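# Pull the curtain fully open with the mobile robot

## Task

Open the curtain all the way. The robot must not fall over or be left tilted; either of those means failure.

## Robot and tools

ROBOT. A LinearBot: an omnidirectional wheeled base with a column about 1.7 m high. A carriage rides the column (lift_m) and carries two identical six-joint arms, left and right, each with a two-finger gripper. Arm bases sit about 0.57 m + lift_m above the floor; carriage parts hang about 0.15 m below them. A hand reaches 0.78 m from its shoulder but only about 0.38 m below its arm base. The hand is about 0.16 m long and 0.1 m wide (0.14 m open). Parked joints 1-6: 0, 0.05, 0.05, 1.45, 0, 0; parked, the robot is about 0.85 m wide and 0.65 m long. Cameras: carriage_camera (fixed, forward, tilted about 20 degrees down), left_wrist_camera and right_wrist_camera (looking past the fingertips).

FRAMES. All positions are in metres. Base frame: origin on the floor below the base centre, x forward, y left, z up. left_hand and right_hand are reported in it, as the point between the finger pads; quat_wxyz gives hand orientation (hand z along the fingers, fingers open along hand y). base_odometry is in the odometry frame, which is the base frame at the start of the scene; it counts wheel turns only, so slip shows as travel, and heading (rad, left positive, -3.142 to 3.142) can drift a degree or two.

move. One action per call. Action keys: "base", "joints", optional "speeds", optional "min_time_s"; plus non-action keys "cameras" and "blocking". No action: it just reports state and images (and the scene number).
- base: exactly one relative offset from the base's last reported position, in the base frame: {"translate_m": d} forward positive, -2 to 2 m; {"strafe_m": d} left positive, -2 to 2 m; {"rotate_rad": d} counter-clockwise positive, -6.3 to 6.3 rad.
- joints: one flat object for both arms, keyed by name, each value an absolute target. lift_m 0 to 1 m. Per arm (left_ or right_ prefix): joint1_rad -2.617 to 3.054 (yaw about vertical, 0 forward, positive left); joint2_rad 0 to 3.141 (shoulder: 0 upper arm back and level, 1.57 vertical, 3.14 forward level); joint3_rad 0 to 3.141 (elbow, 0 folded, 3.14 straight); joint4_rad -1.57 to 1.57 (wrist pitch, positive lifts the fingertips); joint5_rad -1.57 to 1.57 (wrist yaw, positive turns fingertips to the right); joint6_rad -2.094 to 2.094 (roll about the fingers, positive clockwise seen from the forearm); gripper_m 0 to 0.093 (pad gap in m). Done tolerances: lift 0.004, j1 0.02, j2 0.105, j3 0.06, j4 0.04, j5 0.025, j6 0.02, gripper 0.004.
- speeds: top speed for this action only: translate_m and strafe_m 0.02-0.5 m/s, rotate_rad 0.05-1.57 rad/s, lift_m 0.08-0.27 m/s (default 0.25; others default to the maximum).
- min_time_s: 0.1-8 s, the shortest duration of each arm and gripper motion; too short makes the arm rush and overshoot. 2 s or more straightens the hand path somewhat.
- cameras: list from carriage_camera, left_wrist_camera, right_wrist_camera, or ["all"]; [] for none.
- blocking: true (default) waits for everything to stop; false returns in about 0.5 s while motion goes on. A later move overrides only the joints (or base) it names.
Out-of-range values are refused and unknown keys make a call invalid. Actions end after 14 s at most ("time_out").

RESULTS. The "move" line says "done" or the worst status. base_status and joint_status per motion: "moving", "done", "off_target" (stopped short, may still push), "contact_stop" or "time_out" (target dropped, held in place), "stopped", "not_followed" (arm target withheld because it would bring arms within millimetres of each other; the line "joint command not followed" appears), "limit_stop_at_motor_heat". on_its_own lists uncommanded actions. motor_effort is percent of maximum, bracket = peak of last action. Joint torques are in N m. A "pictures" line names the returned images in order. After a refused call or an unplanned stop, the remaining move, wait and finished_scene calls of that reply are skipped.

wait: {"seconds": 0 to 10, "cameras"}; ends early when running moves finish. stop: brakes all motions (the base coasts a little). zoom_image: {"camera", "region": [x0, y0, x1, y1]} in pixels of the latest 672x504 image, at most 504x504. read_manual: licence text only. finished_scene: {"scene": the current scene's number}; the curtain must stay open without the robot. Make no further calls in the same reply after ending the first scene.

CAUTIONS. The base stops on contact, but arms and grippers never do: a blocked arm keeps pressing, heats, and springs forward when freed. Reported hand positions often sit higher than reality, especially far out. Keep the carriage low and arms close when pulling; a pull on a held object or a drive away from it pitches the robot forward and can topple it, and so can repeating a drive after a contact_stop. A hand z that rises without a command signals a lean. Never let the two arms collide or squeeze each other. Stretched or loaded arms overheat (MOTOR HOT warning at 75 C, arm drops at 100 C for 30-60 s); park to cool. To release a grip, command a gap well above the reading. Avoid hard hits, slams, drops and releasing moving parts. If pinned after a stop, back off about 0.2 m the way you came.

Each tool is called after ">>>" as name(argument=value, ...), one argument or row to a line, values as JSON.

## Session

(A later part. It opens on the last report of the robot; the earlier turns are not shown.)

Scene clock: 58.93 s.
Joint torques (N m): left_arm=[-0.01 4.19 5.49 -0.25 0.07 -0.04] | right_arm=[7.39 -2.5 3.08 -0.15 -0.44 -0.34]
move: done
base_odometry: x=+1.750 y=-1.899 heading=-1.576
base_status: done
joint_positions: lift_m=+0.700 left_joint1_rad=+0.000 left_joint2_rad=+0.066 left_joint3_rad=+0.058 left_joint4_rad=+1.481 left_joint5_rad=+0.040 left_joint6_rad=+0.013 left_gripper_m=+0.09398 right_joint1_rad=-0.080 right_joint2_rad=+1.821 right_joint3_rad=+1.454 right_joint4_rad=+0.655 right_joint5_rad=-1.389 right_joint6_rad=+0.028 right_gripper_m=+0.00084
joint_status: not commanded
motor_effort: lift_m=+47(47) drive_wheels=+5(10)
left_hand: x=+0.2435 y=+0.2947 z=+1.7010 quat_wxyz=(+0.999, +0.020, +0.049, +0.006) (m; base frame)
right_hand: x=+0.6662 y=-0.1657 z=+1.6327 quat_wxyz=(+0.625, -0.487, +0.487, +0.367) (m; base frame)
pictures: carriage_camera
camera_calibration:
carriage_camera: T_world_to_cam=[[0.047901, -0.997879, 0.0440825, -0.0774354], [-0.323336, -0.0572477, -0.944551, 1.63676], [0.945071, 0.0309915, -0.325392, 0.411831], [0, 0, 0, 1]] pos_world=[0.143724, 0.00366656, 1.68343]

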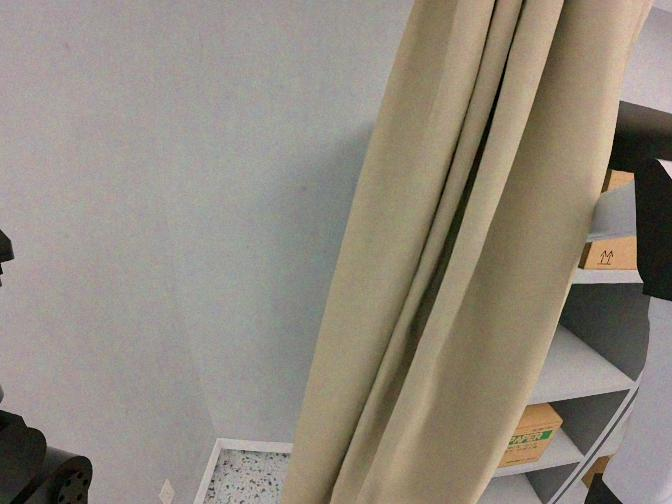

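>>> move(
  base={"strafe_m": -0.2},
  speeds={"strafe_m": 0.1},
  cameras=["carriage_camera"],
)

>>> move(
  joints={"right_gripper_m": 0.09},
  min_time_s=1.5,
  cameras=["carriage_camera"],
)

>>> move(
  base={"strafe_m": -0.35},
  speeds={"strafe_m": 0.15},
  cameras=["carriage_camera"],
)

>>> move(
  base={"translate_m": -1.2},
  cameras=["carriage_camera"],
)

Scene clock: 62.00 s.
Joint torques (N m): left_arm=[-0.03 4.16 5.5 -0.23 0.07 -0.06] | right_arm=[1.5 -6.2 6.05 0.87 -0.01 -0.21]
move: done
base_odometry: x=+1.550 y=-1.898 heading=-1.576
base_status: done
joint_positions: lift_m=+0.700 left_joint1_rad=+0.000 left_joint2_rad=+0.066 left_joint3_rad=+0.058 left_joint4_rad=+1.481 left_joint5_rad=+0.040 left_joint6_rad=+0.013 left_gripper_m=+0.09398 right_joint1_rad=-0.015 right_joint2_rad=+1.861 right_joint3_rad=+1.425 right_joint4_rad=+0.551 right_joint5_rad=-1.434 right_joint6_rad=+0.012 right_gripper_m=+0.00085
joint_status: not commanded
motor_effort: lift_m=+47(47) drive_wheels=+6(8)
left_hand: x=+0.2435 y=+0.2947 z=+1.7010 quat_wxyz=(+0.999, +0.020, +0.049, +0.006) (m; base frame)
right_hand: x=+0.6599 y=-0.1357 z=+1.5935 quat_wxyz=(+0.563, -0.484, +0.508, +0.437) (m; base frame)
pictures: carriage_camera
camera_calibration:
carriage_camera: T_world_to_cam=[[0.047901, -0.997879, 0.0440825, -0.0774354], [-0.323336, -0.0572477, -0.944551, 1.63676], [0.945071, 0.0309915, -0.325392, 0.411831], [0, 0, 0, 1]] pos_world=[0.143724, 0.00366656, 1.68343]

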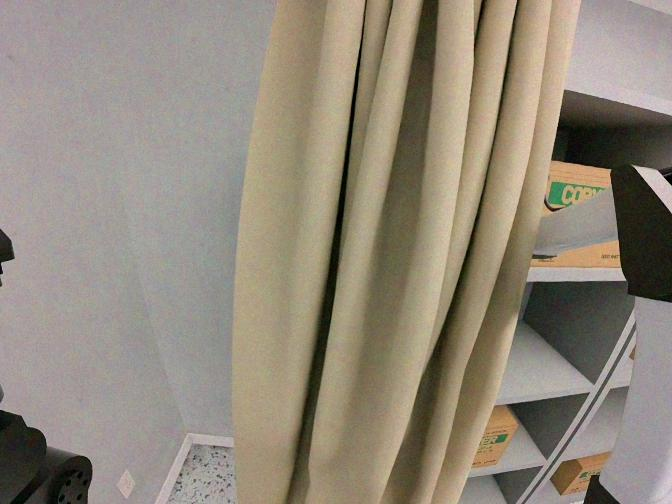

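Scene clock: 63.80 s.
Joint torques (N m): left_arm=[-0.03 4.21 5.52 -0.24 0.07 -0.05] | right_arm=[1.2 -7.17 7.12 1.22 -0.11 -0.21]
move: done
base_odometry: x=+1.550 y=-1.898 heading=-1.576
base_status: not commanded
joint_positions: lift_m=+0.700 left_joint1_rad=+0.000 left_joint2_rad=+0.066 left_joint3_rad=+0.058 left_joint4_rad=+1.481 left_joint5_rad=+0.040 left_joint6_rad=+0.013 left_gripper_m=+0.09398 right_joint1_rad=-0.011 right_joint2_rad=+1.874 right_joint3_rad=+1.415 right_joint4_rad=+0.519 right_joint5_rad=-1.437 right_joint6_rad=+0.012 right_gripper_m=+0.08994
joint_status: all done
motor_effort: lift_m=+47(47) drive_wheels=+7(7)
left_hand: x=+0.2435 y=+0.2947 z=+1.7010 quat_wxyz=(+0.999, +0.020, +0.049, +0.006) (m; base frame)
right_hand: x=+0.6613 y=-0.1342 z=+1.5819 quat_wxyz=(+0.548, -0.473, +0.522, +0.451) (m; base frame)
pictures: carriage_camera
camera_calibration:
carriage_camera: T_world_to_cam=[[0.047901, -0.997879, 0.0440825, -0.0774354], [-0.323336, -0.0572477, -0.944551, 1.63676], [0.945071, 0.0309915, -0.325392, 0.411831], [0, 0, 0, 1]] pos_world=[0.143724, 0.00366656, 1.68343]

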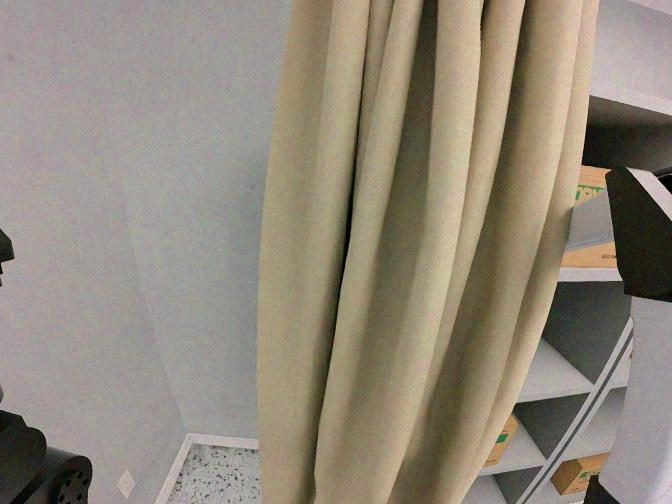

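Scene clock: 67.17 s.
Joint torques (N m): left_arm=[-0.02 4.19 5.5 -0.24 0.07 -0.04] | right_arm=[0.55 -7.24 7.08 1.22 -0.1 -0.19]
move: done
base_odometry: x=+1.200 y=-1.896 heading=-1.577
base_status: done
joint_positions: lift_m=+0.700 left_joint1_rad=+0.000 left_joint2_rad=+0.066 left_joint3_rad=+0.058 left_joint4_rad=+1.481 left_joint5_rad=+0.040 left_joint6_rad=+0.013 left_gripper_m=+0.09398 right_joint1_rad=-0.004 right_joint2_rad=+1.874 right_joint3_rad=+1.415 right_joint4_rad=+0.516 right_joint5_rad=-1.437 right_joint6_rad=+0.011 right_gripper_m=+0.08994
joint_status: not commanded
motor_effort: lift_m=+47(47) drive_wheels=-2(17)
left_hand: x=+0.2435 y=+0.2947 z=+1.7010 quat_wxyz=(+0.999, +0.020, +0.049, +0.006) (m; base frame)
right_hand: x=+0.6601 y=-0.1310 z=+1.5817 quat_wxyz=(+0.546, -0.475, +0.520, +0.454) (m; base frame)
pictures: carriage_camera
camera_calibration:
carriage_camera: T_world_to_cam=[[0.047901, -0.997879, 0.0440825, -0.0774354], [-0.323336, -0.0572477, -0.944551, 1.63676], [0.945071, 0.0309915, -0.325392, 0.411831], [0, 0, 0, 1]] pos_world=[0.143724, 0.00366656, 1.68343]

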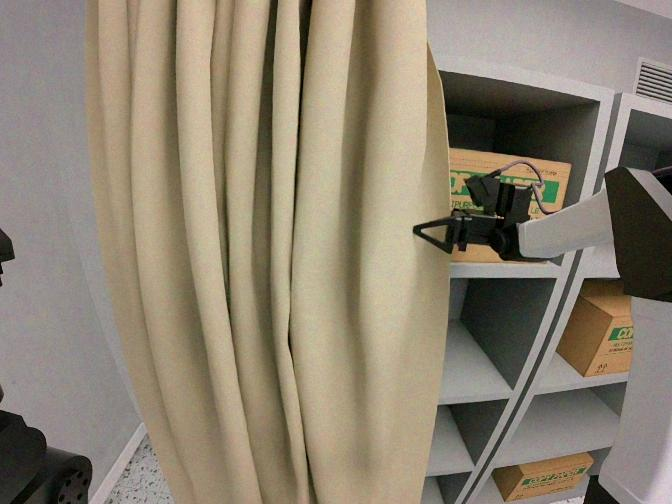

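Scene clock: 71.87 s.
Joint torques (N m): left_arm=[-0.02 4.12 5.49 -0.26 0.07 -0.05] | right_arm=[0.54 -7.15 7.04 1.23 -0.04 -0.21]
move: done
base_odometry: x=+1.208 y=-0.696 heading=-1.577
base_status: done
joint_positions: lift_m=+0.700 left_joint1_rad=+0.000 left_joint2_rad=+0.066 left_joint3_rad=+0.058 left_joint4_rad=+1.481 left_joint5_rad=+0.040 left_joint6_rad=+0.013 left_gripper_m=+0.09398 right_joint1_rad=-0.004 right_joint2_rad=+1.875 right_joint3_rad=+1.415 right_joint4_rad=+0.515 right_joint5_rad=-1.437 right_joint6_rad=+0.011 right_gripper_m=+0.08995
joint_status: not commanded
motor_effort: lift_m=+47(47) drive_wheels=+0(14)
left_hand: x=+0.2435 y=+0.2947 z=+1.7010 quat_wxyz=(+0.999, +0.020, +0.049, +0.006) (m; base frame)
right_hand: x=+0.6602 y=-0.1310 z=+1.5812 quat_wxyz=(+0.545, -0.474, +0.521, +0.454) (m; base frame)
pictures: carriage_camera
camera_calibration:
carriage_camera: T_world_to_cam=[[0.047901, -0.997879, 0.0440825, -0.0774354], [-0.323336, -0.0572477, -0.944551, 1.63676], [0.945071, 0.0309915, -0.325392, 0.411831], [0, 0, 0, 1]] pos_world=[0.143724, 0.00366656, 1.68343]

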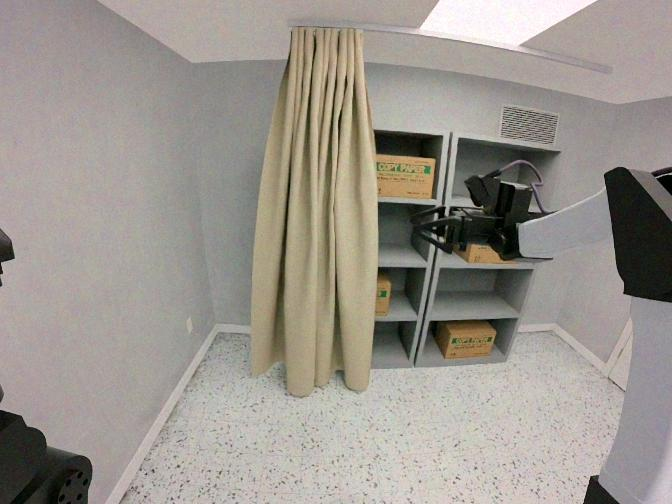

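>>> zoom_image(
  camera="carriage_camera",
  region=[270, 10, 400, 100],
)

Scaled by 3.877 from the camera's 672x504 image, which has a finer 960x720 frame.

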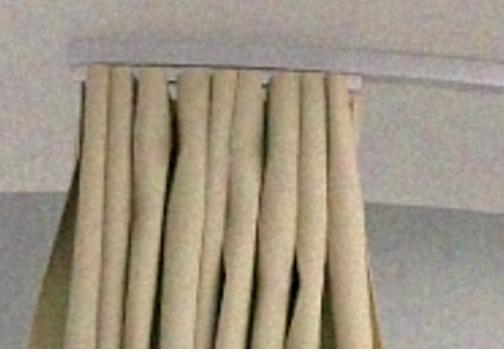

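>>> finished_scene(
  scene=1,
)

The scene is finished: the task was done.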